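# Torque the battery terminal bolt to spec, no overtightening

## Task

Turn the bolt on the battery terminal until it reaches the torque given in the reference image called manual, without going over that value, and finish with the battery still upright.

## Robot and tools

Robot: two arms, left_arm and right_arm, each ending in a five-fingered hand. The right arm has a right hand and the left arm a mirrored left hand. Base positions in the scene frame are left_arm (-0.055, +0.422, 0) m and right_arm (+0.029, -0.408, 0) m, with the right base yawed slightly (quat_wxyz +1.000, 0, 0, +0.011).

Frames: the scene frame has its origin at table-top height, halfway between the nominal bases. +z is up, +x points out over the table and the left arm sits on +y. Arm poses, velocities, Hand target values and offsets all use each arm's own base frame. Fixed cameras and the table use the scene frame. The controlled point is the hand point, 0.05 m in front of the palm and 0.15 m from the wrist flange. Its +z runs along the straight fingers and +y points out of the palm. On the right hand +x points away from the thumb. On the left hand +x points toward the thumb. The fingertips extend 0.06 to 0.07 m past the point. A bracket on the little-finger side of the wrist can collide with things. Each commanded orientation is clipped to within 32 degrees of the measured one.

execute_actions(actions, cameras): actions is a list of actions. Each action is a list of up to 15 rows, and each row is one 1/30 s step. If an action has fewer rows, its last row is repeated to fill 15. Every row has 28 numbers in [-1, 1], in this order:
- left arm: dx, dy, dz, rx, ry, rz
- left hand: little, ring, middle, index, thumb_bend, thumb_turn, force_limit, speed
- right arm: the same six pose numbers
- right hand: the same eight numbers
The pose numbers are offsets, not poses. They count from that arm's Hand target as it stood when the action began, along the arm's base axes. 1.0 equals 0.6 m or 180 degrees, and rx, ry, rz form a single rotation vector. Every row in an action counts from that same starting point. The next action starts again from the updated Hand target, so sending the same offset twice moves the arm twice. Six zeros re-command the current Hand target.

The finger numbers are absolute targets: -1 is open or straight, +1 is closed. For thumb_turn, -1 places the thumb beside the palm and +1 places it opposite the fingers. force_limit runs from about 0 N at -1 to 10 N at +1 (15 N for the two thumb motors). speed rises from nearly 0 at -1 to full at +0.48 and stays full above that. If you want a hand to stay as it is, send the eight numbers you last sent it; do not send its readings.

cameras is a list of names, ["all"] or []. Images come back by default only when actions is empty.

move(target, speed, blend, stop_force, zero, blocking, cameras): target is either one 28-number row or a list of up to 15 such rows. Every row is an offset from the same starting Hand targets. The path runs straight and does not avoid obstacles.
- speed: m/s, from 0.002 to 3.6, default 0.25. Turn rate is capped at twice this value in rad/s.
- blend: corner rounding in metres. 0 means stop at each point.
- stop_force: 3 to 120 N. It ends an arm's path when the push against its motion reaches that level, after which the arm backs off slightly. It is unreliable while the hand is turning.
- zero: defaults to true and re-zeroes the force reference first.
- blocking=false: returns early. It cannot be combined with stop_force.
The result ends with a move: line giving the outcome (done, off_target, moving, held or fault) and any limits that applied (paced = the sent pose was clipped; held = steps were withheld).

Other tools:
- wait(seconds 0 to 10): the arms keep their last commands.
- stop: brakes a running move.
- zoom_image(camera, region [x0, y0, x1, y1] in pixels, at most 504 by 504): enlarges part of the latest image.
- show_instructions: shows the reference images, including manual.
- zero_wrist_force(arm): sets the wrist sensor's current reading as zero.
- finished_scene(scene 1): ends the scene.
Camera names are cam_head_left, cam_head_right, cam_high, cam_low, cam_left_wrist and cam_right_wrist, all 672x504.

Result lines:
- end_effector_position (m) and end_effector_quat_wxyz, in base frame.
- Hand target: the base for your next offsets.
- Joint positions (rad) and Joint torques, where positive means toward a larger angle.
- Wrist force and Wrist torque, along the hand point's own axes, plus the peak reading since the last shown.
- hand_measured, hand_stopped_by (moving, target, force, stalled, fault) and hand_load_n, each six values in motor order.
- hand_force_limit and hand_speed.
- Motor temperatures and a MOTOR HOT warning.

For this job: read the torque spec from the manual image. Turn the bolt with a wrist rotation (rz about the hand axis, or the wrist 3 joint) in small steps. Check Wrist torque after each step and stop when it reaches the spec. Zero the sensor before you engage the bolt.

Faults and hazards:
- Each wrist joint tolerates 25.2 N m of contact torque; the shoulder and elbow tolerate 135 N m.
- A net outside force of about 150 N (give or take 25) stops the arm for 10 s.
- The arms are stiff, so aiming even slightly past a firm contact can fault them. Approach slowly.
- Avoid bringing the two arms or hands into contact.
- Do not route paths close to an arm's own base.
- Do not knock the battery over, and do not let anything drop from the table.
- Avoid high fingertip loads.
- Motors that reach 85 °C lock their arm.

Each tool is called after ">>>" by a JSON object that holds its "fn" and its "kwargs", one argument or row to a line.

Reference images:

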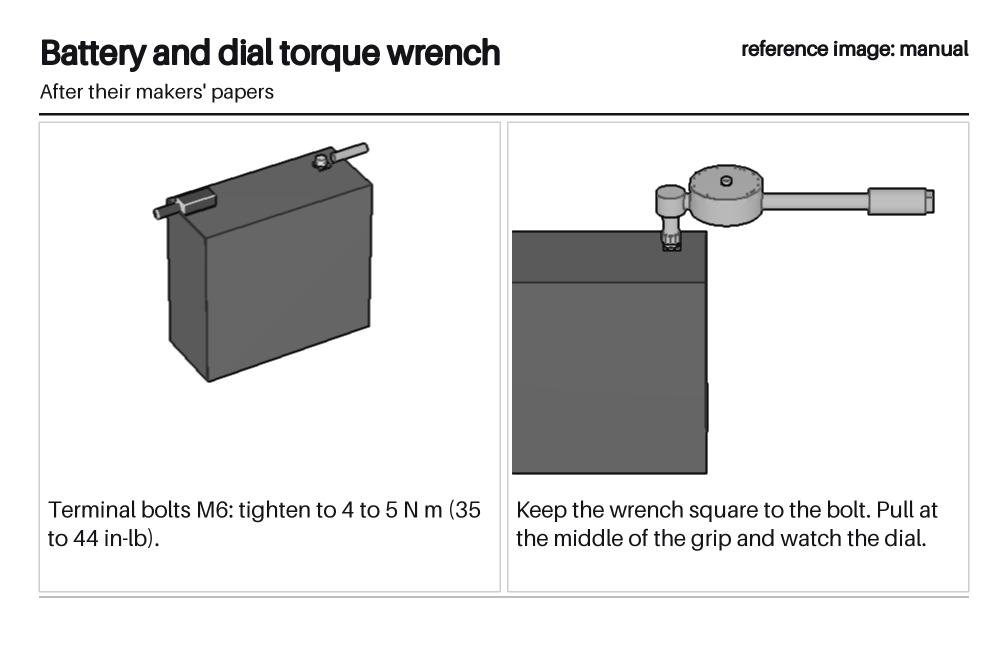

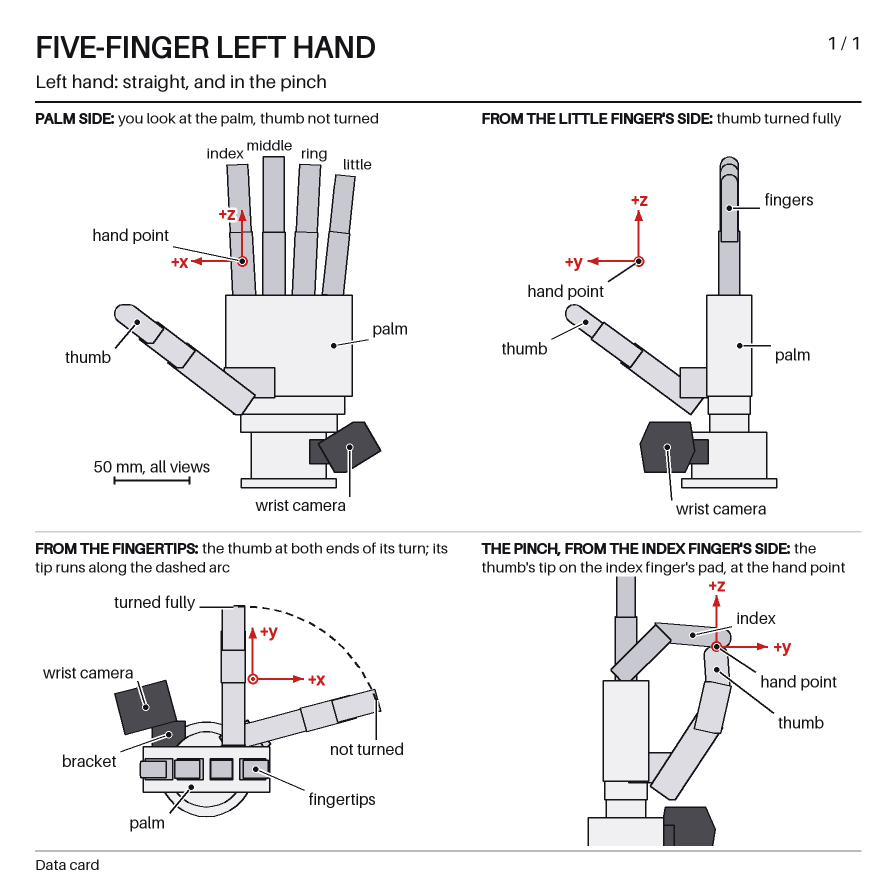

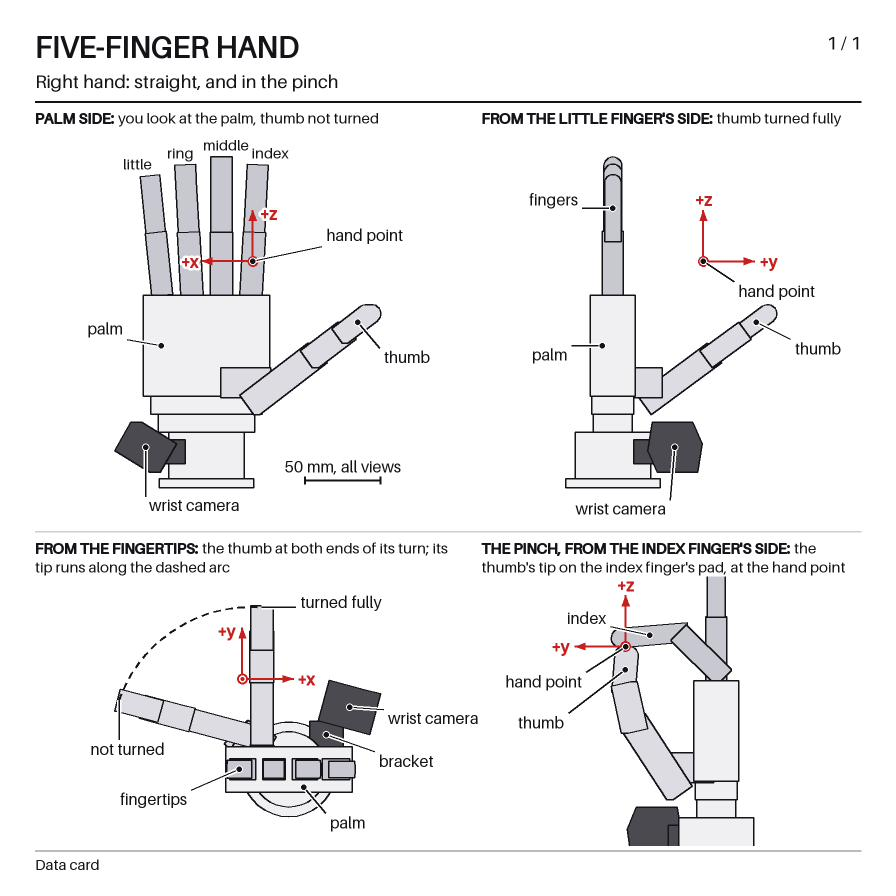

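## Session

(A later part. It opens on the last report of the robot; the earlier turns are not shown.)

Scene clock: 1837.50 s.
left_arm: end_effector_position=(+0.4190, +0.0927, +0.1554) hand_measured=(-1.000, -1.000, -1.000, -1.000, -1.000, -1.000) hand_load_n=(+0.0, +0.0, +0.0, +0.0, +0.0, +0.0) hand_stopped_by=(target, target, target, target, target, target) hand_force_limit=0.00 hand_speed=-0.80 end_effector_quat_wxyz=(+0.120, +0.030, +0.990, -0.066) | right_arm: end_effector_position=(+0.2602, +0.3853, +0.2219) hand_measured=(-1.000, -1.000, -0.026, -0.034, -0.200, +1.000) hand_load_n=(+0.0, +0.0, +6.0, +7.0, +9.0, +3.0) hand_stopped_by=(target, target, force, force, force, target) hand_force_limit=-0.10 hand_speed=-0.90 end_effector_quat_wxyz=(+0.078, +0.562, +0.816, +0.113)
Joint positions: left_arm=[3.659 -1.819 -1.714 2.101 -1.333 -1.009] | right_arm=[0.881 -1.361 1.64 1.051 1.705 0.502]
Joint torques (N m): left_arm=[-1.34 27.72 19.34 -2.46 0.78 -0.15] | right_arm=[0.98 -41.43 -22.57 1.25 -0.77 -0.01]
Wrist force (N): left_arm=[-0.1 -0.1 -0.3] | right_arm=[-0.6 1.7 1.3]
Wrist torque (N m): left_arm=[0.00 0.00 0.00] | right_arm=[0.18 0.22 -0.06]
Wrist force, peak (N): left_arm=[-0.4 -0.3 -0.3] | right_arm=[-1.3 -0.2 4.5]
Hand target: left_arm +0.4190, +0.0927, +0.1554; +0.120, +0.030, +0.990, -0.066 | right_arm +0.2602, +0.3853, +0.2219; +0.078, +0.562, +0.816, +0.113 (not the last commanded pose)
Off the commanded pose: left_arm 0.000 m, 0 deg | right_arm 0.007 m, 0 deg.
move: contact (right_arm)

>>> {"fn": "move", "kwargs": {
  "target": [
    [0,0,0,0,0,0,-1,-1,-1,-1,-1,-1,0,-0.8,0,0,0.004,0,0,0,-1,-1,0.05,-0.02,-0.18,1,-0.1,-0.9],
    [0,0,0,0,0,0,-1,-1,-1,-1,-1,-1,0,-0.8,0.0053,0.0013,0.004,0,0,0.0222,-1,-1,0.05,-0.02,-0.18,1,-0.1,-0.9]
  ],
  "speed": 0.05,
  "blend": 0.001
}}

>>> {"fn": "move", "kwargs": {
  "target": [0,0,0,0,0,0,-1,-1,-1,-1,-1,-1,0,-0.8,0,0,-0.0150,0,0,0,-1,-1,0.05,-0.02,-0.18,1,-0.1,-0.9],
  "speed": 0.012,
  "stop_force": 4
}}

>>> {"fn": "move", "kwargs": {
  "target": [
    [0,0,0,0,0,0,-1,-1,-1,-1,-1,-1,0,-0.8,0,0,0.004,0,0,0,-1,-1,0.05,-0.02,-0.18,1,-0.1,-0.9],
    [0,0,0,0,0,0,-1,-1,-1,-1,-1,-1,0,-0.8,0.0053,0.0017,0.004,0,0,0.0222,-1,-1,0.05,-0.02,-0.18,1,-0.1,-0.9]
  ],
  "speed": 0.05,
  "blend": 0.001
}}

>>> {"fn": "move", "kwargs": {
  "target": [0,0,0,0,0,0,-1,-1,-1,-1,-1,-1,0,-0.8,0,0,-0.0150,0,0,0,-1,-1,0.05,-0.02,-0.18,1,-0.1,-0.9],
  "speed": 0.012,
  "stop_force": 4
}}

Scene clock: 1848.67 s.
left_arm: end_effector_position=(+0.4190, +0.0927, +0.1554) hand_measured=(-1.000, -1.000, -1.000, -1.000, -1.000, -1.000) hand_load_n=(+0.0, +0.0, +0.0, +0.0, +0.0, +0.0) hand_stopped_by=(target, target, target, target, target, target) hand_force_limit=0.00 hand_speed=-0.80 end_effector_quat_wxyz=(+0.120, +0.030, +0.990, -0.066) | right_arm: end_effector_position=(+0.2634, +0.3860, +0.2243) hand_measured=(-1.000, -1.000, -0.026, -0.034, -0.200, +1.000) hand_load_n=(+0.0, +0.0, +7.5, +6.0, +8.0, +0.5) hand_stopped_by=(target, target, force, force, force, target) hand_force_limit=-0.10 hand_speed=-0.90 end_effector_quat_wxyz=(+0.074, +0.534, +0.835, +0.116)
Joint positions: left_arm=[3.659 -1.819 -1.714 2.101 -1.333 -1.009] | right_arm=[0.857 -1.379 1.652 1.045 1.682 0.41]
Joint torques (N m): left_arm=[-0.76 28.17 19.34 -2.29 0.8 0.05] | right_arm=[8.61 -24.38 -22.79 2.73 2.1 1.58]
Wrist force (N): left_arm=[-0.2 0.1 -0.4] | right_arm=[-1.3 -0.3 3.9]
Wrist torque (N m): left_arm=[0.03 0.01 -0.02] | right_arm=[0.11 0.09 -0.14]
Wrist force, peak (N): left_arm=[-0.4 -0.4 -0.4] | right_arm=[-1.4 -0.2 4.5]
Hand target: left_arm +0.4190, +0.0927, +0.1554; +0.120, +0.030, +0.990, -0.066 | right_arm +0.2634, +0.3861, +0.2243; +0.074, +0.534, +0.835, +0.116
Off the commanded pose: left_arm 0.000 m, 0 deg | right_arm 0.000 m, 0 deg.
move: done

Scene clock: 1849.93 s.
left_arm: end_effector_position=(+0.4190, +0.0927, +0.1554) hand_measured=(-1.000, -1.000, -1.000, -1.000, -1.000, -1.000) hand_load_n=(+0.0, +0.0, +0.0, +0.0, +0.0, +0.0) hand_stopped_by=(target, target, target, target, target, target) hand_force_limit=0.00 hand_speed=-0.80 end_effector_quat_wxyz=(+0.120, +0.030, +0.990, -0.066) | right_arm: end_effector_position=(+0.2634, +0.3860, +0.2218) hand_measured=(-1.000, -1.000, -0.026, -0.034, -0.200, +1.000) hand_load_n=(+0.0, +0.0, +5.5, +7.0, +9.0, +3.0) hand_stopped_by=(target, target, force, force, force, target) hand_force_limit=-0.10 hand_speed=-0.90 end_effector_quat_wxyz=(+0.074, +0.534, +0.835, +0.116)
Joint positions: left_arm=[3.659 -1.819 -1.714 2.101 -1.333 -1.009] | right_arm=[0.857 -1.377 1.657 1.039 1.683 0.41]
Joint torques (N m): left_arm=[-0.21 27.61 20.94 -2.62 0.97 0.07] | right_arm=[2.74 -40.68 -22.87 1.14 -0.83 -0.24]
Wrist force (N): left_arm=[-0.1 0.0 -0.3] | right_arm=[-0.7 1.5 1.0]
Wrist torque (N m): left_arm=[0.02 0.01 0.00] | right_arm=[0.11 0.25 -0.07]
Wrist force, peak (N): left_arm=[-0.1 -0.4 -0.3] | right_arm=[-2.6 2.8 -2.7]
Hand target: left_arm +0.4190, +0.0927, +0.1554; +0.120, +0.030, +0.990, -0.066 | right_arm +0.2634, +0.3860, +0.2218; +0.074, +0.534, +0.835, +0.116 (not the last commanded pose)
Off the commanded pose: left_arm 0.000 m, 0 deg | right_arm 0.007 m, 0 deg.
move: contact (right_arm)

Scene clock: 1851.00 s.
left_arm: end_effector_position=(+0.4190, +0.0927, +0.1554) hand_measured=(-1.000, -1.000, -1.000, -1.000, -1.000, -1.000) hand_load_n=(+0.0, +0.0, +0.0, +0.0, +0.0, +0.0) hand_stopped_by=(target, target, target, target, target, target) hand_force_limit=0.00 hand_speed=-0.80 end_effector_quat_wxyz=(+0.120, +0.030, +0.990, -0.066) | right_arm: end_effector_position=(+0.2666, +0.3870, +0.2242) hand_measured=(-1.000, -1.000, -0.026, -0.034, -0.200, +1.000) hand_load_n=(+0.0, +0.0, +7.5, +6.0, +8.5, +0.5) hand_stopped_by=(target, target, force, force, force, target) hand_force_limit=-0.10 hand_speed=-0.90 end_effector_quat_wxyz=(+0.070, +0.504, +0.853, +0.118)
Joint positions: left_arm=[3.659 -1.819 -1.714 2.101 -1.333 -1.009] | right_arm=[0.832 -1.393 1.667 1.035 1.658 0.318]
Joint torques (N m): left_arm=[-2.13 28.6 19.65 -2.39 0.7 -0.25] | right_arm=[7.53 -26.05 -21.44 2.32 2.11 1.44]
Wrist force (N): left_arm=[-0.4 0.1 -0.4] | right_arm=[-1.5 -0.1 4.1]
Wrist torque (N m): left_arm=[0.04 0.04 -0.03] | right_arm=[0.14 0.11 -0.12]
Wrist force, peak (N): left_arm=[-0.3 0.1 -0.5] | right_arm=[-1.3 -0.2 4.5]
Hand target: left_arm +0.4190, +0.0927, +0.1554; +0.120, +0.030, +0.990, -0.066 | right_arm +0.2666, +0.3871, +0.2242; +0.070, +0.504, +0.853, +0.118
Off the commanded pose: left_arm 0.000 m, 0 deg | right_arm 0.000 m, 0 deg.
move: done

Scene clock: 1852.27 s.
left_arm: end_effector_position=(+0.4190, +0.0927, +0.1554) hand_measured=(-1.000, -1.000, -1.000, -1.000, -1.000, -1.000) hand_load_n=(+0.0, +0.0, +0.0, +0.0, +0.0, +0.0) hand_stopped_by=(target, target, target, target, target, target) hand_force_limit=0.00 hand_speed=-0.80 end_effector_quat_wxyz=(+0.120, +0.030, +0.990, -0.066) | right_arm: end_effector_position=(+0.2666, +0.3871, +0.2218) hand_measured=(-1.000, -1.000, -0.026, -0.034, -0.200, +1.000) hand_load_n=(+0.0, +0.0, +6.0, +7.0, +9.0, +2.5) hand_stopped_by=(target, target, force, force, force, target) hand_force_limit=-0.10 hand_speed=-0.90 end_effector_quat_wxyz=(+0.070, +0.504, +0.853, +0.118)
Joint positions: left_arm=[3.659 -1.819 -1.714 2.101 -1.333 -1.009] | right_arm=[0.832 -1.391 1.672 1.029 1.658 0.318]
Joint torques (N m): left_arm=[-1.17 28.77 20.36 -2.71 0.71 0.15] | right_arm=[4.96 -39.93 -22.8 1.17 -1.1 0.14]
Wrist force (N): left_arm=[-0.2 -0.2 0.0] | right_arm=[-1.3 2.1 1.4]
Wrist torque (N m): left_arm=[-0.02 0.03 0.00] | right_arm=[0.12 0.22 -0.03]
Wrist force, peak (N): left_arm=[-0.3 -0.4 -0.3] | right_arm=[-3.9 3.6 -2.0]
Hand target: left_arm +0.4190, +0.0927, +0.1554; +0.120, +0.030, +0.990, -0.066 | right_arm +0.2666, +0.3871, +0.2218; +0.070, +0.504, +0.853, +0.118 (not the last commanded pose)
Off the commanded pose: left_arm 0.000 m, 0 deg | right_arm 0.007 m, 0 deg.
move: contact (right_arm)

Continue the yaw scan.

>>> {"fn": "move", "kwargs": {
  "target": [
    [0,0,0,0,0,0,-1,-1,-1,-1,-1,-1,0,-0.8,0,0,0.004,0,0,0,-1,-1,0.05,-0.02,-0.18,1,-0.1,-0.9],
    [0,0,0,0,0,0,-1,-1,-1,-1,-1,-1,0,-0.8,0.0053,0.0022,0.004,0,0,0.0222,-1,-1,0.05,-0.02,-0.18,1,-0.1,-0.9]
  ],
  "speed": 0.05,
  "blend": 0.001
}}

>>> {"fn": "move", "kwargs": {
  "target": [0,0,0,0,0,0,-1,-1,-1,-1,-1,-1,0,-0.8,0,0,-0.0150,0,0,0,-1,-1,0.05,-0.02,-0.18,1,-0.1,-0.9],
  "speed": 0.012,
  "stop_force": 4
}}

>>> {"fn": "move", "kwargs": {
  "target": [
    [0,0,0,0,0,0,-1,-1,-1,-1,-1,-1,0,-0.8,0,0,0.004,0,0,0,-1,-1,0.05,-0.02,-0.18,1,-0.1,-0.9],
    [0,0,0,0,0,0,-1,-1,-1,-1,-1,-1,0,-0.8,0.0051,0.0025,0.004,0,0,0.0222,-1,-1,0.05,-0.02,-0.18,1,-0.1,-0.9]
  ],
  "speed": 0.05,
  "blend": 0.001
}}

>>> {"fn": "move", "kwargs": {
  "target": [0,0,0,0,0,0,-1,-1,-1,-1,-1,-1,0,-0.8,0,0,-0.0150,0,0,0,-1,-1,0.05,-0.02,-0.18,1,-0.1,-0.9],
  "speed": 0.012,
  "stop_force": 4
}}

>>> {"fn": "move", "kwargs": {
  "target": [
    [0,0,0,0,0,0,-1,-1,-1,-1,-1,-1,0,-0.8,0,0,0.004,0,0,0,-1,-1,0.05,-0.02,-0.18,1,-0.1,-0.9],
    [0,0,0,0,0,0,-1,-1,-1,-1,-1,-1,0,-0.8,0.0049,0.0028,0.004,0,0,0.0222,-1,-1,0.05,-0.02,-0.18,1,-0.1,-0.9]
  ],
  "speed": 0.05,
  "blend": 0.001
}}

>>> {"fn": "move", "kwargs": {
  "target": [0,0,0,0,0,0,-1,-1,-1,-1,-1,-1,0,-0.8,0,0,-0.0150,0,0,0,-1,-1,0.05,-0.02,-0.18,1,-0.1,-0.9],
  "speed": 0.012,
  "stop_force": 4,
  "cameras": ["cam_right_wrist", "cam_high"]
}}

>>> {"fn": "zoom_image", "kwargs": {
  "camera": "cam_right_wrist",
  "region": [330, 60, 400, 130]
}}

>>> {"fn": "zoom_image", "kwargs": {
  "camera": "cam_high",
  "region": [220, 130, 300, 270]
}}

Scene clock: 1869.90 s.
left_arm: end_effector_position=(+0.4190, +0.0927, +0.1554) hand_measured=(-1.000, -1.000, -1.000, -1.000, -1.000, -1.000) hand_load_n=(+0.0, +0.0, +0.0, +0.0, +0.0, +0.0) hand_stopped_by=(target, target, target, target, target, target) hand_force_limit=0.00 hand_speed=-0.80 end_effector_quat_wxyz=(+0.120, +0.030, +0.990, -0.066) | right_arm: end_effector_position=(+0.2698, +0.3883, +0.2243) hand_measured=(-1.000, -1.000, -0.026, -0.034, -0.200, +1.000) hand_load_n=(+0.0, +0.0, +7.5, +6.5, +8.5, +1.0) hand_stopped_by=(target, target, force, force, force, target) hand_force_limit=-0.10 hand_speed=-0.90 end_effector_quat_wxyz=(+0.065, +0.474, +0.870, +0.121)
Joint positions: left_arm=[3.659 -1.819 -1.714 2.101 -1.333 -1.009] | right_arm=[0.806 -1.405 1.68 1.027 1.633 0.225]
Joint torques (N m): left_arm=[-0.62 29.9 20.43 -2.58 0.94 -0.01] | right_arm=[8.04 -28.69 -20.62 1.81 2.34 1.16]
Wrist force (N): left_arm=[-0.1 0.0 -0.4] | right_arm=[-1.1 -0.1 4.3]
Wrist torque (N m): left_arm=[0.02 0.01 -0.01] | right_arm=[0.12 0.05 -0.10]
Wrist force, peak (N): left_arm=[-0.2 -0.3 -0.6] | right_arm=[-1.3 -0.2 4.5]
Hand target: left_arm +0.4190, +0.0927, +0.1554; +0.120, +0.030, +0.990, -0.066 | right_arm +0.2698, +0.3884, +0.2242; +0.066, +0.474, +0.870, +0.121
Off the commanded pose: left_arm 0.000 m, 0 deg | right_arm 0.000 m, 0 deg.
move: done

Scene clock: 1871.17 s.
left_arm: end_effector_position=(+0.4190, +0.0927, +0.1554) hand_measured=(-1.000, -1.000, -1.000, -1.000, -1.000, -1.000) hand_load_n=(+0.0, +0.0, +0.0, +0.0, +0.0, +0.0) hand_stopped_by=(target, target, target, target, target, target) hand_force_limit=0.00 hand_speed=-0.80 end_effector_quat_wxyz=(+0.120, +0.030, +0.990, -0.066) | right_arm: end_effector_position=(+0.2698, +0.3884, +0.2217) hand_measured=(-1.000, -1.000, -0.026, -0.034, -0.200, +1.000) hand_load_n=(+0.0, +0.0, +6.0, +6.5, +9.0, +2.0) hand_stopped_by=(target, target, force, force, force, target) hand_force_limit=-0.10 hand_speed=-0.90 end_effector_quat_wxyz=(+0.066, +0.474, +0.870, +0.121)
Joint positions: left_arm=[3.659 -1.819 -1.714 2.101 -1.333 -1.009] | right_arm=[0.806 -1.403 1.685 1.021 1.633 0.225]
Joint torques (N m): left_arm=[-2.53 29.41 20.09 -2.85 1.04 0.06] | right_arm=[9.26 -39.41 -22.36 1.34 -1.6 1.12]
Wrist force (N): left_arm=[-0.2 -0.3 0.0] | right_arm=[-3.3 2.6 0.2]
Wrist torque (N m): left_arm=[-0.04 0.04 -0.01] | right_arm=[0.16 0.12 -0.01]
Wrist force, peak (N): left_arm=[-0.5 0.1 -0.3] | right_arm=[-7.8 4.0 -6.0]
Hand target: left_arm +0.4190, +0.0927, +0.1554; +0.120, +0.030, +0.990, -0.066 | right_arm +0.2698, +0.3884, +0.2217; +0.066, +0.474, +0.870, +0.121 (not the last commanded pose)
Off the commanded pose: left_arm 0.000 m, 0 deg | right_arm 0.006 m, 0 deg.
move: contact (right_arm)

Scene clock: 1872.23 s.
left_arm: end_effector_position=(+0.4190, +0.0927, +0.1554) hand_measured=(-1.000, -1.000, -1.000, -1.000, -1.000, -1.000) hand_load_n=(+0.0, +0.0, +0.0, +0.0, -0.5, +0.0) hand_stopped_by=(target, target, target, target, target, target) hand_force_limit=0.00 hand_speed=-0.80 end_effector_quat_wxyz=(+0.120, +0.030, +0.990, -0.066) | right_arm: end_effector_position=(+0.2729, +0.3898, +0.2241) hand_measured=(-1.000, -1.000, -0.026, -0.034, -0.200, +1.000) hand_load_n=(+0.0, +0.0, +7.5, +6.5, +8.5, +0.5) hand_stopped_by=(target, target, force, force, force, target) hand_force_limit=-0.10 hand_speed=-0.90 end_effector_quat_wxyz=(+0.061, +0.444, +0.886, +0.123)
Joint positions: left_arm=[3.659 -1.819 -1.714 2.101 -1.333 -1.009] | right_arm=[0.779 -1.415 1.691 1.022 1.608 0.132]
Joint torques (N m): left_arm=[-1.97 30.23 20.35 -2.7 0.66 -0.14] | right_arm=[8.68 -30.77 -19.67 1.26 2.09 1.4]
Wrist force (N): left_arm=[-0.3 -0.2 -0.1] | right_arm=[-1.5 -0.4 4.1]
Wrist torque (N m): left_arm=[-0.01 0.03 -0.01] | right_arm=[0.10 0.12 -0.14]
Wrist force, peak (N): left_arm=[-0.2 -0.5 -0.3] | right_arm=[-1.1 -0.2 4.7]
Hand target: left_arm +0.4190, +0.0927, +0.1554; +0.120, +0.030, +0.990, -0.066 | right_arm +0.2729, +0.3899, +0.2241; +0.061, +0.444, +0.886, +0.123
Off the commanded pose: left_arm 0.000 m, 0 deg | right_arm 0.000 m, 0 deg.
move: done

Scene clock: 1873.50 s.
left_arm: end_effector_position=(+0.4190, +0.0927, +0.1554) hand_measured=(-1.000, -1.000, -1.000, -1.000, -1.000, -1.000) hand_load_n=(+0.0, +0.0, +0.0, +0.0, +0.0, +0.0) hand_stopped_by=(target, target, target, target, target, target) hand_force_limit=0.00 hand_speed=-0.80 end_effector_quat_wxyz=(+0.120, +0.030, +0.990, -0.066) | right_arm: end_effector_position=(+0.2729, +0.3898, +0.2217) hand_measured=(-1.000, -1.000, -0.026, -0.034, -0.200, +1.000) hand_load_n=(+0.0, +0.0, +6.5, +6.0, +8.5, +1.5) hand_stopped_by=(target, target, force, force, force, target) hand_force_limit=-0.10 hand_speed=-0.90 end_effector_quat_wxyz=(+0.061, +0.444, +0.886, +0.123)
Joint positions: left_arm=[3.659 -1.819 -1.714 2.101 -1.333 -1.009] | right_arm=[0.779 -1.413 1.695 1.015 1.608 0.132]
Joint torques (N m): left_arm=[-1.08 27.89 20.64 -2.65 0.67 0.04] | right_arm=[6.42 -39.07 -22.54 0.81 -1.57 -0.04]
Wrist force (N): left_arm=[-0.1 0.0 -0.4] | right_arm=[-3.7 1.4 0.4]
Wrist torque (N m): left_arm=[0.03 0.00 -0.01] | right_arm=[0.13 0.12 -0.07]
Wrist force, peak (N): left_arm=[-0.1 -0.4 -0.5] | right_arm=[-8.6 2.7 -4.7]
Hand target: left_arm +0.4190, +0.0927, +0.1554; +0.120, +0.030, +0.990, -0.066 | right_arm +0.2729, +0.3898, +0.2217; +0.061, +0.444, +0.886, +0.123 (not the last commanded pose)
Off the commanded pose: left_arm 0.000 m, 0 deg | right_arm 0.007 m, 0 deg.
move: contact (right_arm)

Scene clock: 1874.57 s.
left_arm: end_effector_position=(+0.4190, +0.0927, +0.1554) hand_measured=(-1.000, -1.000, -1.000, -1.000, -1.000, -1.000) hand_load_n=(+0.0, +0.0, +0.0, +0.0, +0.0, +0.0) hand_stopped_by=(target, target, target, target, target, target) hand_force_limit=0.00 hand_speed=-0.80 end_effector_quat_wxyz=(+0.120, +0.030, +0.990, -0.066) | right_arm: end_effector_position=(+0.2759, +0.3915, +0.2241) hand_measured=(-1.000, -1.000, -0.026, -0.034, -0.200, +1.000) hand_load_n=(+0.0, +0.0, +7.5, +6.0, +8.5, +1.0) hand_stopped_by=(target, target, force, force, force, target) hand_force_limit=-0.10 hand_speed=-0.90 end_effector_quat_wxyz=(+0.057, +0.412, +0.901, +0.125)
Joint positions: left_arm=[3.659 -1.819 -1.714 2.101 -1.333 -1.009] | right_arm=[0.752 -1.422 1.699 1.019 1.581 0.039]
Joint torques (N m): left_arm=[-2.22 28.51 20.34 -2.62 0.9 0.12] | right_arm=[8.45 -33.15 -18.98 0.74 2.1 1.33]
Wrist force (N): left_arm=[-0.3 -0.2 -0.2] | right_arm=[-1.2 -0.6 4.0]
Wrist torque (N m): left_arm=[-0.02 0.05 -0.01] | right_arm=[0.08 0.08 -0.12]
Wrist force, peak (N): left_arm=[-0.4 0.0 -0.3] | right_arm=[-1.3 -0.4 4.3]
Hand target: left_arm +0.4190, +0.0927, +0.1554; +0.120, +0.030, +0.990, -0.066 | right_arm +0.2759, +0.3915, +0.2241; +0.057, +0.412, +0.901, +0.125
Off the commanded pose: left_arm 0.000 m, 0 deg | right_arm 0.000 m, 0 deg.
move: done

Scene clock: 1875.83 s.
left_arm: end_effector_position=(+0.4190, +0.0927, +0.1554) hand_measured=(-1.000, -1.000, -1.000, -1.000, -1.000, -1.000) hand_load_n=(+0.0, +0.0, +0.0, +0.0, +0.0, +0.0) hand_stopped_by=(target, target, target, target, target, target) hand_force_limit=0.00 hand_speed=-0.80 end_effector_quat_wxyz=(+0.120, +0.030, +0.990, -0.066) | right_arm: end_effector_position=(+0.2759, +0.3915, +0.2216) hand_measured=(-1.000, -1.000, -0.026, -0.034, -0.200, +1.000) hand_load_n=(+0.0, +0.0, +6.0, +6.0, +9.0, +2.0) hand_stopped_by=(target, target, force, force, force, target) hand_force_limit=-0.10 hand_speed=-0.90 end_effector_quat_wxyz=(+0.057, +0.412, +0.901, +0.125)
Joint positions: left_arm=[3.659 -1.819 -1.714 2.101 -1.333 -1.009] | right_arm=[0.752 -1.421 1.704 1.012 1.581 0.039]
Joint torques (N m): left_arm=[-1.32 29.53 19.95 -2.76 0.84 0.04] | right_arm=[0.42 -38.25 -22.55 0.91 -1.74 -0.88]
Wrist force (N): left_arm=[0.0 0.0 -0.2] | right_arm=[-4.0 1.4 0.3]
Wrist torque (N m): left_arm=[0.00 0.00 0.00] | right_arm=[0.10 0.10 -0.06]
Wrist force, peak (N): left_arm=[-0.7 0.0 0.0] | right_arm=[-8.7 2.8 -5.0]
Hand target: left_arm +0.4190, +0.0927, +0.1554; +0.120, +0.030, +0.990, -0.066 | right_arm +0.2759, +0.3915, +0.2216; +0.057, +0.412, +0.901, +0.125 (not the last commanded pose)
Off the commanded pose: left_arm 0.000 m, 0 deg | right_arm 0.007 m, 0 deg.
move: contact (right_arm)
Images, in order (width x height): cam_high 672x504, cam_right_wrist 672x504.

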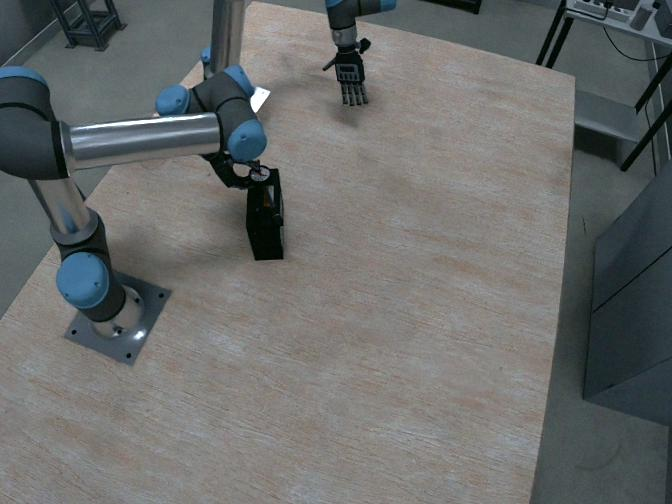

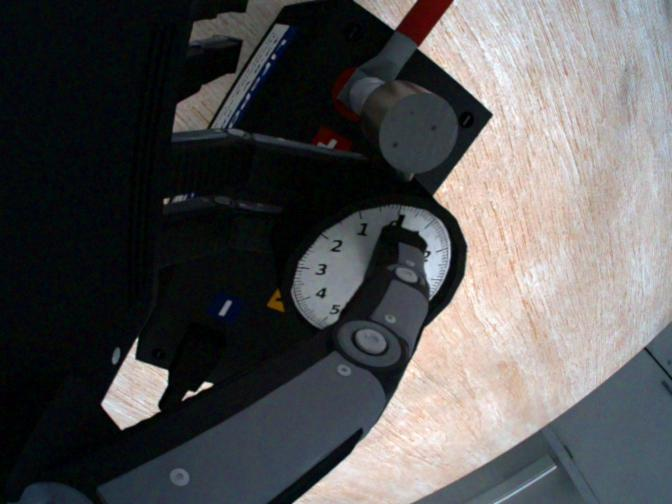

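Scaled by 7.200 from the camera's 672x504 image, which has a finer 960x720 frame.

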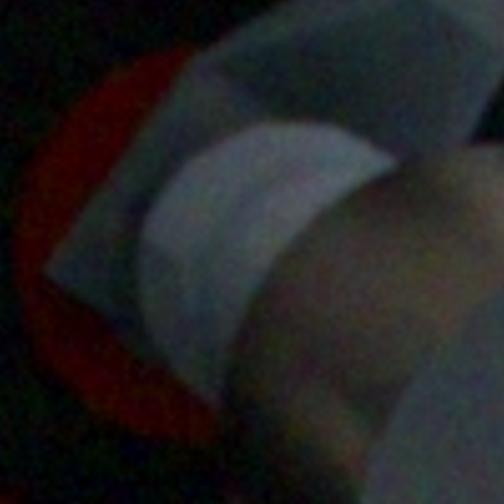

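Scaled by 3.600.

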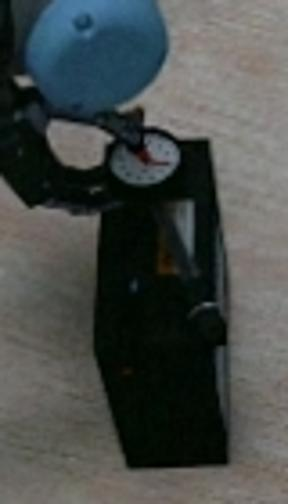

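>>> {"fn": "move", "kwargs": {
  "target": [
    [0,0,0,0,0,0,-1,-1,-1,-1,-1,-1,0,-0.8,0,0,0.005,0,0,0,-1,-1,0.05,-0.02,-0.18,1,-0.1,-0.9],
    [0,0,0,0,0,0,-1,-1,-1,-1,-1,-1,0,-0.8,-0.0020,-0.0017,0.005,0,0,0,-1,-1,0.05,-0.02,-0.18,1,-0.1,-0.9]
  ],
  "speed": 0.05,
  "blend": 0.001
}}

>>> {"fn": "move", "kwargs": {
  "target": [0,0,0,0,0,0,-1,-1,-1,-1,-1,-1,0,-0.8,0,0,-0.0150,0,0,0,-1,-1,0.05,-0.02,-0.18,1,-0.1,-0.9],
  "speed": 0.012,
  "stop_force": 4,
  "cameras": ["cam_right_wrist"]
}}

>>> {"fn": "zoom_image", "kwargs": {
  "camera": "cam_right_wrist",
  "region": [330, 60, 400, 130]
}}

Scene clock: 1916.20 s.
left_arm: end_effector_position=(+0.4190, +0.0927, +0.1554) hand_measured=(-1.000, -1.000, -1.000, -1.000, -1.000, -1.000) hand_load_n=(+0.0, +0.0, +0.0, +0.0, +0.0, +0.0) hand_stopped_by=(target, target, target, target, target, target) hand_force_limit=0.00 hand_speed=-0.80 end_effector_quat_wxyz=(+0.120, +0.030, +0.990, -0.066) | right_arm: end_effector_position=(+0.2747, +0.3904, +0.2247) hand_measured=(-1.000, -1.000, -0.026, -0.034, -0.200, +1.000) hand_load_n=(+0.0, +0.0, +7.5, +6.5, +8.0, +0.5) hand_stopped_by=(target, target, force, force, force, target) hand_force_limit=-0.10 hand_speed=-0.90 end_effector_quat_wxyz=(+0.057, +0.412, +0.901, +0.125)
Joint positions: left_arm=[3.659 -1.819 -1.714 2.101 -1.333 -1.009] | right_arm=[0.752 -1.426 1.702 1.019 1.581 0.039]
Joint torques (N m): left_arm=[-0.5 28.79 20.02 -2.55 0.72 -0.23] | right_arm=[8.46 -24.5 -20.06 0.11 1.21 1.54]
Wrist force (N): left_arm=[-0.1 0.2 -0.3] | right_arm=[-1.2 -0.4 3.8]
Wrist torque (N m): left_arm=[0.05 0.01 -0.02] | right_arm=[0.11 0.10 -0.12]
Wrist force, peak (N): left_arm=[-0.6 0.0 -0.2] | right_arm=[-4.6 1.3 0.0]
Hand target: left_arm +0.4190, +0.0927, +0.1554; +0.120, +0.030, +0.990, -0.066 | right_arm +0.2747, +0.3905, +0.2246; +0.057, +0.412, +0.901, +0.125
Off the commanded pose: left_arm 0.000 m, 0 deg | right_arm 0.000 m, 0 deg.
move: done; blend cut to 0.0008 m at target 1

Scene clock: 1917.50 s.
left_arm: end_effector_position=(+0.4190, +0.0927, +0.1554) hand_measured=(-1.000, -1.000, -1.000, -1.000, -1.000, -1.000) hand_load_n=(+0.0, +0.0, +0.0, +0.0, +0.0, +0.0) hand_stopped_by=(target, target, target, target, target, target) hand_force_limit=0.00 hand_speed=-0.80 end_effector_quat_wxyz=(+0.120, +0.030, +0.990, -0.066) | right_arm: end_effector_position=(+0.2747, +0.3905, +0.2218) hand_measured=(-1.000, -1.000, -0.026, -0.034, -0.200, +1.000) hand_load_n=(+0.0, +0.0, +6.0, +7.0, +9.0, +2.5) hand_stopped_by=(target, target, force, force, force, target) hand_force_limit=-0.10 hand_speed=-0.90 end_effector_quat_wxyz=(+0.057, +0.412, +0.901, +0.125)
Joint positions: left_arm=[3.659 -1.819 -1.714 2.101 -1.333 -1.009] | right_arm=[0.752 -1.424 1.708 1.012 1.581 0.039]
Joint torques (N m): left_arm=[-0.23 29.55 20.2 -2.65 0.89 0.08] | right_arm=[8.05 -39.04 -23.18 0.88 -1.05 -0.43]
Wrist force (N): left_arm=[0.2 0.0 -0.2] | right_arm=[-0.7 1.1 0.7]
Wrist torque (N m): left_arm=[0.02 -0.04 0.01] | right_arm=[0.10 0.24 -0.07]
Wrist force, peak (N): left_arm=[-0.3 -0.2 -0.4] | right_arm=[-3.9 3.0 -4.1]
Hand target: left_arm +0.4190, +0.0927, +0.1554; +0.120, +0.030, +0.990, -0.066 | right_arm +0.2747, +0.3905, +0.2218; +0.057, +0.412, +0.901, +0.125 (not the last commanded pose)
Off the commanded pose: left_arm 0.000 m, 0 deg | right_arm 0.006 m, 0 deg.
move: contact (right_arm)
Images, in order (width x height): cam_right_wrist 672x504.

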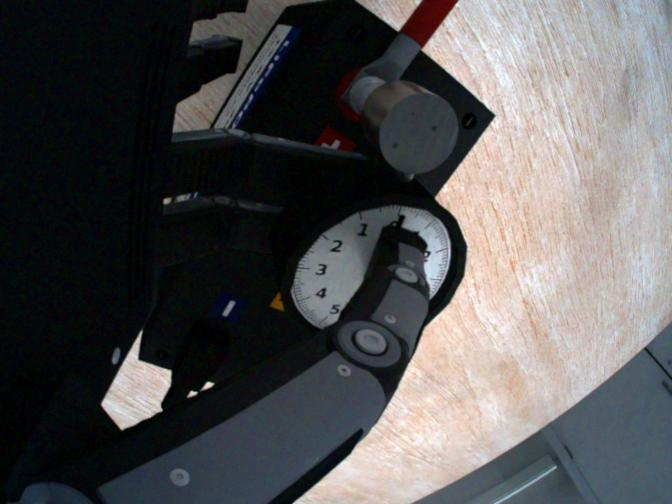

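Scaled by 7.200 from the camera's 672x504 image, which has a finer 960x720 frame.

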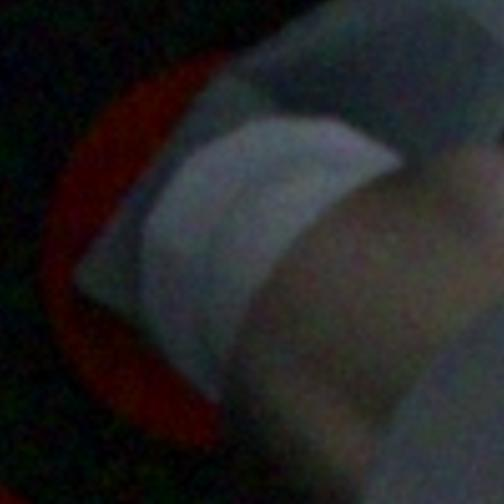

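>>> {"fn": "move", "kwargs": {
  "target": [
    [0,0,0,0,0,0,-1,-1,-1,-1,-1,-1,0,-0.8,0,0,0.004,0,0,0,-1,-1,0.05,-0.02,-0.18,1,-0.1,-0.9],
    [0,0,0,0,0,0,-1,-1,-1,-1,-1,-1,0,-0.8,0.0042,0.0028,0.004,0,0,0.0222,-1,-1,0.05,-0.02,-0.18,1,-0.1,-0.9]
  ],
  "speed": 0.05,
  "blend": 0.001
}}

>>> {"fn": "move", "kwargs": {
  "target": [0,0,0,0,0,0,-1,-1,-1,-1,-1,-1,0,-0.8,0,0,-0.0150,0,0,0,-1,-1,0.05,-0.02,-0.18,1,-0.1,-0.9],
  "speed": 0.012,
  "stop_force": 4
}}

>>> {"fn": "move", "kwargs": {
  "target": [
    [0,0,0,0,0,0,-1,-1,-1,-1,-1,-1,0,-0.8,0,0,0.004,0,0,0,-1,-1,0.05,-0.02,-0.18,1,-0.1,-0.9],
    [0,0,0,0,0,0,-1,-1,-1,-1,-1,-1,0,-0.8,-0.0085,-0.0054,0.004,0,0,-0.0444,-1,-1,0.05,-0.02,-0.18,1,-0.1,-0.9]
  ],
  "speed": 0.05,
  "blend": 0.001
}}

>>> {"fn": "move", "kwargs": {
  "target": [0,0,0,0,0,0,-1,-1,-1,-1,-1,-1,0,-0.8,0,0,-0.0150,0,0,0,-1,-1,0.05,-0.02,-0.18,1,-0.1,-0.9],
  "speed": 0.012,
  "stop_force": 4
}}

Scene clock: 1931.37 s.
left_arm: end_effector_position=(+0.4190, +0.0927, +0.1554) hand_measured=(-1.000, -1.000, -1.000, -1.000, -1.000, -1.000) hand_load_n=(+0.0, +0.0, +0.0, +0.0, +0.0, +0.0) hand_stopped_by=(target, target, target, target, target, target) hand_force_limit=0.00 hand_speed=-0.80 end_effector_quat_wxyz=(+0.120, +0.030, +0.990, -0.066) | right_arm: end_effector_position=(+0.2772, +0.3921, +0.2242) hand_measured=(-1.000, -1.000, -0.026, -0.034, -0.200, +1.000) hand_load_n=(+0.0, +0.0, +7.0, +6.0, +8.5, +1.0) hand_stopped_by=(target, target, force, force, force, target) hand_force_limit=-0.10 hand_speed=-0.90 end_effector_quat_wxyz=(+0.053, +0.381, +0.914, +0.127)
Joint positions: left_arm=[3.659 -1.819 -1.714 2.101 -1.333 -1.009] | right_arm=[0.725 -1.432 1.71 1.017 1.555 -0.054]
Joint torques (N m): left_arm=[-0.82 29.37 21 -2.7 0.73 0] | right_arm=[8.95 -34.1 -18.12 1.15 1.69 1.34]
Wrist force (N): left_arm=[-0.1 -0.2 -0.1] | right_arm=[-1.6 -0.2 4.3]
Wrist torque (N m): left_arm=[-0.03 0.01 0.00] | right_arm=[0.13 0.15 -0.13]
Wrist force, peak (N): left_arm=[-0.4 0.1 -0.4] | right_arm=[-1.6 -0.2 4.3]
Hand target: left_arm +0.4190, +0.0927, +0.1554; +0.120, +0.030, +0.990, -0.066 | right_arm +0.2772, +0.3922, +0.2242; +0.053, +0.381, +0.914, +0.127
Off the commanded pose: left_arm 0.000 m, 0 deg | right_arm 0.000 m, 0 deg.
move: done

Scene clock: 1932.63 s.
left_arm: end_effector_position=(+0.4190, +0.0927, +0.1554) hand_measured=(-1.000, -1.000, -1.000, -1.000, -1.000, -1.000) hand_load_n=(+0.0, +0.0, -0.5, +0.0, +0.0, +0.0) hand_stopped_by=(target, target, target, target, target, target) hand_force_limit=0.00 hand_speed=-0.80 end_effector_quat_wxyz=(+0.120, +0.030, +0.990, -0.066) | right_arm: end_effector_position=(+0.2772, +0.3922, +0.2217) hand_measured=(-1.000, -1.000, -0.026, -0.034, -0.200, +1.000) hand_load_n=(+0.0, +0.0, +6.0, +7.0, +9.0, +3.0) hand_stopped_by=(target, target, force, force, force, target) hand_force_limit=-0.10 hand_speed=-0.90 end_effector_quat_wxyz=(+0.053, +0.381, +0.914, +0.127)
Joint positions: left_arm=[3.659 -1.819 -1.714 2.101 -1.333 -1.009] | right_arm=[0.725 -1.431 1.715 1.011 1.555 -0.054]
Joint torques (N m): left_arm=[-1.63 27.71 19.38 -2.58 0.85 0.05] | right_arm=[2.51 -37.73 -22.68 0.99 -1.1 -0.59]
Wrist force (N): left_arm=[-0.2 0.0 -0.4] | right_arm=[-1.6 1.7 0.8]
Wrist torque (N m): left_arm=[0.02 0.02 0.00] | right_arm=[0.07 0.24 -0.05]
Wrist force, peak (N): left_arm=[-0.4 -0.2 -0.2] | right_arm=[-6.1 3.0 -5.6]
Hand target: left_arm +0.4190, +0.0927, +0.1554; +0.120, +0.030, +0.990, -0.066 | right_arm +0.2772, +0.3922, +0.2217; +0.053, +0.381, +0.914, +0.127 (not the last commanded pose)
Off the commanded pose: left_arm 0.000 m, 0 deg | right_arm 0.007 m, 0 deg.
move: contact (right_arm)

Scene clock: 1934.40 s.
left_arm: end_effector_position=(+0.4190, +0.0927, +0.1554) hand_measured=(-1.000, -1.000, -1.000, -1.000, -1.000, -1.000) hand_load_n=(+0.0, +0.0, +0.0, +0.0, +0.0, +0.0) hand_stopped_by=(target, target, target, target, target, target) hand_force_limit=0.00 hand_speed=-0.80 end_effector_quat_wxyz=(+0.120, +0.030, +0.990, -0.066) | right_arm: end_effector_position=(+0.2721, +0.3890, +0.2241) hand_measured=(-1.000, -1.000, -0.026, -0.034, -0.200, +1.000) hand_load_n=(+0.0, +0.0, +7.5, +6.5, +8.5, +0.5) hand_stopped_by=(target, target, force, force, force, target) hand_force_limit=-0.10 hand_speed=-0.90 end_effector_quat_wxyz=(+0.062, +0.444, +0.886, +0.123)
Joint positions: left_arm=[3.659 -1.819 -1.714 2.101 -1.333 -1.009] | right_arm=[0.779 -1.418 1.694 1.021 1.608 0.132]
Joint torques (N m): left_arm=[-0.42 28.27 20.84 -2.77 0.91 -0.02] | right_arm=[-8.73 -25.21 -16.97 2.3 -1.12 -1.7]
Wrist force (N): left_arm=[-0.1 -0.2 -0.1] | right_arm=[-1.3 -0.3 4.1]
Wrist torque (N m): left_arm=[-0.02 0.01 0.00] | right_arm=[0.12 0.09 0.04]
Wrist force, peak (N): left_arm=[-0.3 0.2 -0.4] | right_arm=[-1.3 -0.3 4.6]
Hand target: left_arm +0.4190, +0.0927, +0.1554; +0.120, +0.030, +0.990, -0.066 | right_arm +0.2721, +0.3889, +0.2241; +0.062, +0.444, +0.886, +0.123
Off the commanded pose: left_arm 0.000 m, 0 deg | right_arm 0.000 m, 0 deg.
move: done

Scene clock: 1935.67 s.
left_arm: end_effector_position=(+0.4190, +0.0927, +0.1554) hand_measured=(-1.000, -1.000, -1.000, -1.000, -1.000, -1.000) hand_load_n=(+0.0, +0.0, +0.0, +0.0, +0.0, +0.0) hand_stopped_by=(target, target, target, target, target, target) hand_force_limit=0.00 hand_speed=-0.80 end_effector_quat_wxyz=(+0.120, +0.030, +0.990, -0.066) | right_arm: end_effector_position=(+0.2721, +0.3889, +0.2217) hand_measured=(-1.000, -1.000, -0.026, -0.034, -0.200, +1.000) hand_load_n=(+0.0, +0.0, +6.0, +7.0, +9.0, +2.5) hand_stopped_by=(target, target, force, force, force, target) hand_force_limit=-0.10 hand_speed=-0.90 end_effector_quat_wxyz=(+0.062, +0.444, +0.886, +0.123)
Joint positions: left_arm=[3.659 -1.819 -1.714 2.101 -1.333 -1.009] | right_arm=[0.779 -1.416 1.699 1.014 1.608 0.132]
Joint torques (N m): left_arm=[-0.15 28.21 20.2 -2.79 1.1 -0.03] | right_arm=[1.96 -38.93 -22.81 0.92 -0.18 -0.16]
Wrist force (N): left_arm=[-0.1 0.0 0.0] | right_arm=[-0.4 1.2 0.8]
Wrist torque (N m): left_arm=[0.00 0.01 0.00] | right_arm=[0.10 0.23 0.11]
Wrist force, peak (N): left_arm=[-0.6 0.1 0.0] | right_arm=[-3.1 2.7 -2.4]
Hand target: left_arm +0.4190, +0.0927, +0.1554; +0.120, +0.030, +0.990, -0.066 | right_arm +0.2721, +0.3889, +0.2217; +0.062, +0.444, +0.886, +0.123 (not the last commanded pose)
Off the commanded pose: left_arm 0.000 m, 0 deg | right_arm 0.007 m, 0 deg.
move: contact (right_arm)

>>> {"fn": "move", "kwargs": {
  "target": [
    [0,0,0,0,0,0,-1,-1,-1,-1,-1,-1,0,-0.8,0,0,0.004,0,0,0,-1,-1,0.05,-0.02,-0.18,1,-0.1,-0.9],
    [0,0,0,0,0,0,-1,-1,-1,-1,-1,-1,0,-0.8,-0.0242,-0.0075,0.004,0,0,-0.1111,-1,-1,0.05,-0.02,-0.18,1,-0.1,-0.9]
  ],
  "speed": 0.08,
  "blend": 0.001
}}

>>> {"fn": "move", "kwargs": {
  "target": [0,0,0,0,0,0,-1,-1,-1,-1,-1,-1,0,-0.8,0,0,-0.0150,0,0,0,-1,-1,0.05,-0.02,-0.18,1,-0.1,-0.9],
  "speed": 0.012,
  "stop_force": 4,
  "cameras": ["cam_right_wrist"]
}}

>>> {"fn": "zoom_image", "kwargs": {
  "camera": "cam_right_wrist",
  "region": [330, 60, 400, 130]
}}

>>> {"fn": "move", "kwargs": {
  "target": [
    [0,0,0,0,0,0,-1,-1,-1,-1,-1,-1,0,-0.8,0,0,0.004,0,0,0,-1,-1,0.05,-0.02,-0.18,1,-0.1,-0.9],
    [0,0,0,0,0,0,-1,-1,-1,-1,-1,-1,0,-0.8,-0.0050,-0.0005,0.004,0,0,-0.0222,-1,-1,0.05,-0.02,-0.18,1,-0.1,-0.9]
  ],
  "speed": 0.08,
  "blend": 0.001
}}

>>> {"fn": "move", "kwargs": {
  "target": [0,0,0,0,0,0,-1,-1,-1,-1,-1,-1,0,-0.8,0,0,-0.0150,0,0,0,-1,-1,0.05,-0.02,-0.18,1,-0.1,-0.9],
  "speed": 0.012,
  "stop_force": 4,
  "cameras": ["cam_right_wrist"]
}}

>>> {"fn": "zoom_image", "kwargs": {
  "camera": "cam_right_wrist",
  "region": [330, 60, 400, 130]
}}

Scene clock: 1953.13 s.
left_arm: end_effector_position=(+0.4190, +0.0927, +0.1554) hand_measured=(-1.000, -1.000, -1.000, -1.000, -1.000, -1.000) hand_load_n=(+0.0, +0.0, +0.0, +0.0, +0.0, -0.5) hand_stopped_by=(target, target, target, target, target, target) hand_force_limit=0.00 hand_speed=-0.80 end_effector_quat_wxyz=(+0.120, +0.030, +0.990, -0.066) | right_arm: end_effector_position=(+0.2576, +0.3845, +0.2241) hand_measured=(-1.000, -1.000, -0.026, -0.034, -0.200, +1.000) hand_load_n=(+0.0, +0.0, +7.5, +6.5, +8.5, +1.0) hand_stopped_by=(target, target, force, force, force, target) hand_force_limit=-0.10 hand_speed=-0.90 end_effector_quat_wxyz=(+0.082, +0.591, +0.795, +0.111)
Joint positions: left_arm=[3.659 -1.819 -1.714 2.101 -1.333 -1.009] | right_arm=[0.903 -1.345 1.618 1.069 1.727 0.592]
Joint torques (N m): left_arm=[-1.51 28.5 20.17 -2.82 1.08 -0.15] | right_arm=[-8.48 -43.78 -11.12 0.5 -0.69 -0.56]
Wrist force (N): left_arm=[0.0 -0.2 -0.3] | right_arm=[-1.2 -0.1 4.1]
Wrist torque (N m): left_arm=[0.00 -0.01 0.00] | right_arm=[0.13 0.08 0.05]
Wrist force, peak (N): left_arm=[0.1 0.2 -0.7] | right_arm=[-1.3 0.1 4.7]
Hand target: left_arm +0.4190, +0.0927, +0.1554; +0.120, +0.030, +0.990, -0.066 | right_arm +0.2576, +0.3844, +0.2241; +0.082, +0.591, +0.795, +0.111
Off the commanded pose: left_arm 0.000 m, 0 deg | right_arm 0.000 m, 0 deg.
move: done

Scene clock: 1954.37 s.
left_arm: end_effector_position=(+0.4190, +0.0927, +0.1554) hand_measured=(-1.000, -1.000, -1.000, -1.000, -1.000, -1.000) hand_load_n=(+0.0, +0.0, +0.0, +0.0, +0.0, +0.0) hand_stopped_by=(target, target, target, target, target, target) hand_force_limit=0.00 hand_speed=-0.80 end_effector_quat_wxyz=(+0.120, +0.030, +0.990, -0.066) | right_arm: end_effector_position=(+0.2576, +0.3844, +0.2218) hand_measured=(-1.000, -1.000, -0.026, -0.034, -0.200, +1.000) hand_load_n=(+0.0, +0.0, +6.5, +7.0, +8.5, +2.0) hand_stopped_by=(target, target, force, force, force, target) hand_force_limit=-0.10 hand_speed=-0.90 end_effector_quat_wxyz=(+0.082, +0.591, +0.795, +0.111)
Joint positions: left_arm=[3.659 -1.819 -1.714 2.101 -1.333 -1.009] | right_arm=[0.903 -1.344 1.623 1.063 1.727 0.592]
Joint torques (N m): left_arm=[-1.01 28.78 19.39 -2.79 0.9 -0.06] | right_arm=[1.11 -42.38 -23.36 1.47 -0.71 -0.42]
Wrist force (N): left_arm=[-0.2 0.1 -0.2] | right_arm=[-1.2 2.5 2.6]
Wrist torque (N m): left_arm=[0.02 0.03 -0.02] | right_arm=[0.08 0.12 0.18]
Wrist force, peak (N): left_arm=[-0.3 -0.3 -0.5] | right_arm=[-2.6 4.6 -1.4]
Hand target: left_arm +0.4190, +0.0927, +0.1554; +0.120, +0.030, +0.990, -0.066 | right_arm +0.2576, +0.3844, +0.2218; +0.082, +0.591, +0.795, +0.111 (not the last commanded pose)
Off the commanded pose: left_arm 0.000 m, 0 deg | right_arm 0.007 m, 0 deg.
move: contact (right_arm)
Images, in order (width x height): cam_right_wrist 672x504.

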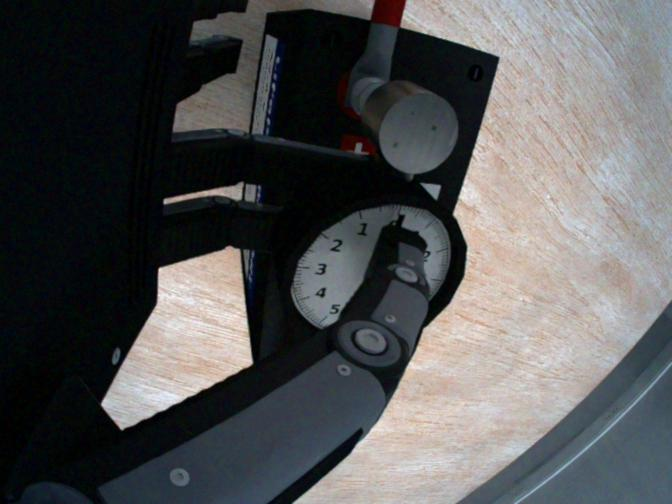

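Scaled by 7.200 from the camera's 672x504 image, which has a finer 960x720 frame.

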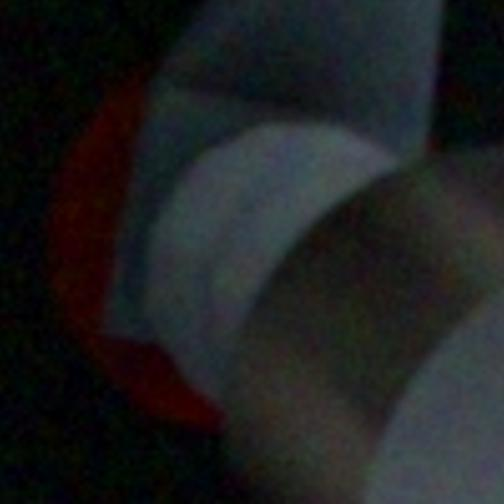

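Scene clock: 1955.27 s.
left_arm: end_effector_position=(+0.4190, +0.0927, +0.1554) hand_measured=(-1.000, -1.000, -1.000, -1.000, -1.000, -1.000) hand_load_n=(+0.0, +0.0, +0.0, +0.0, +0.0, +0.0) hand_stopped_by=(target, target, target, target, target, target) hand_force_limit=0.00 hand_speed=-0.80 end_effector_quat_wxyz=(+0.120, +0.030, +0.990, -0.066) | right_arm: end_effector_position=(+0.2546, +0.3842, +0.2241) hand_measured=(-1.000, -1.000, -0.026, -0.034, -0.200, +1.000) hand_load_n=(+0.0, +0.0, +7.5, +6.0, +8.5, +1.0) hand_stopped_by=(target, target, force, force, force, target) hand_force_limit=-0.10 hand_speed=-0.90 end_effector_quat_wxyz=(+0.086, +0.618, +0.774, +0.108)
Joint positions: left_arm=[3.659 -1.819 -1.714 2.101 -1.333 -1.009] | right_arm=[0.924 -1.326 1.598 1.085 1.747 0.681]
Joint torques (N m): left_arm=[-0.15 28.96 21.98 -2.75 0.94 0.04] | right_arm=[-8.56 -44.38 -10.94 0.52 -0.67 -0.8]
Wrist force (N): left_arm=[-0.1 0.1 -0.1] | right_arm=[-1.4 0.0 4.0]
Wrist torque (N m): left_arm=[0.02 0.02 -0.01] | right_arm=[0.15 0.11 0.03]
Wrist force, peak (N): left_arm=[-0.1 -0.5 -0.2] | right_arm=[-1.6 0.0 4.3]
Hand target: left_arm +0.4190, +0.0927, +0.1554; +0.120, +0.030, +0.990, -0.066 | right_arm +0.2546, +0.3841, +0.2242; +0.086, +0.618, +0.774, +0.108
Off the commanded pose: left_arm 0.000 m, 0 deg | right_arm 0.000 m, 0 deg.
move: done

Scene clock: 1956.50 s.
left_arm: end_effector_position=(+0.4190, +0.0927, +0.1554) hand_measured=(-1.000, -1.000, -1.000, -1.000, -1.000, -1.000) hand_load_n=(+0.0, +0.0, +0.0, +0.0, +0.0, +0.0) hand_stopped_by=(target, target, target, target, target, target) hand_force_limit=0.00 hand_speed=-0.80 end_effector_quat_wxyz=(+0.120, +0.030, +0.990, -0.066) | right_arm: end_effector_position=(+0.2546, +0.3841, +0.2216) hand_measured=(-1.000, -1.000, -0.026, -0.034, -0.200, +1.000) hand_load_n=(+0.0, +0.0, +6.5, +7.0, +9.0, +2.0) hand_stopped_by=(target, target, force, force, force, target) hand_force_limit=-0.10 hand_speed=-0.90 end_effector_quat_wxyz=(+0.086, +0.618, +0.774, +0.108)
Joint positions: left_arm=[3.659 -1.819 -1.714 2.101 -1.333 -1.009] | right_arm=[0.924 -1.325 1.603 1.079 1.747 0.681]
Joint torques (N m): left_arm=[-0.81 28.95 20.51 -2.63 1.19 0.02] | right_arm=[2.24 -43.61 -22.58 3.1 -0.63 0.5]
Wrist force (N): left_arm=[0.0 0.1 -0.2] | right_arm=[-0.5 3.4 2.1]
Wrist torque (N m): left_arm=[0.02 0.00 0.00] | right_arm=[0.19 0.20 0.19]
Wrist force, peak (N): left_arm=[-0.4 -0.3 -0.3] | right_arm=[-3.0 4.6 -1.7]
Hand target: left_arm +0.4190, +0.0927, +0.1554; +0.120, +0.030, +0.990, -0.066 | right_arm +0.2546, +0.3841, +0.2216; +0.086, +0.618, +0.774, +0.108 (not the last commanded pose)
Off the commanded pose: left_arm 0.000 m, 0 deg | right_arm 0.006 m, 0 deg.
move: contact (right_arm)
Images, in order (width x height): cam_right_wrist 672x504.

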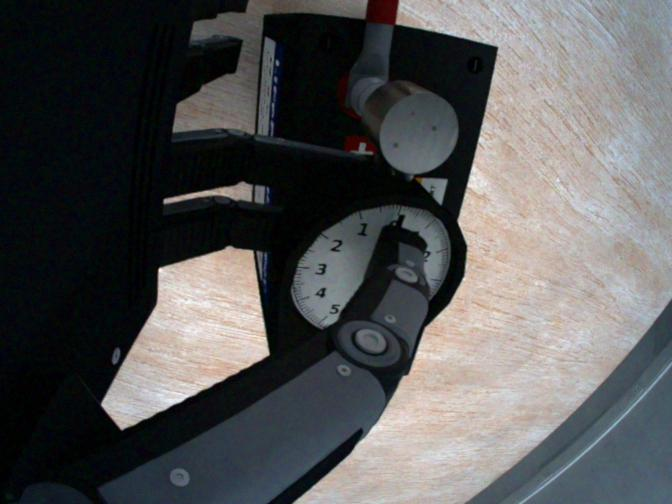

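Scaled by 7.200 from the camera's 672x504 image, which has a finer 960x720 frame.

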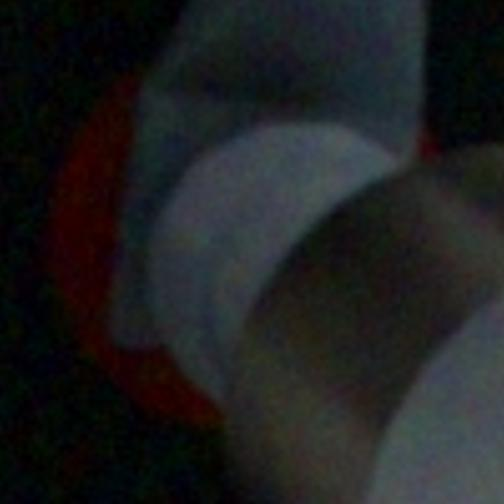

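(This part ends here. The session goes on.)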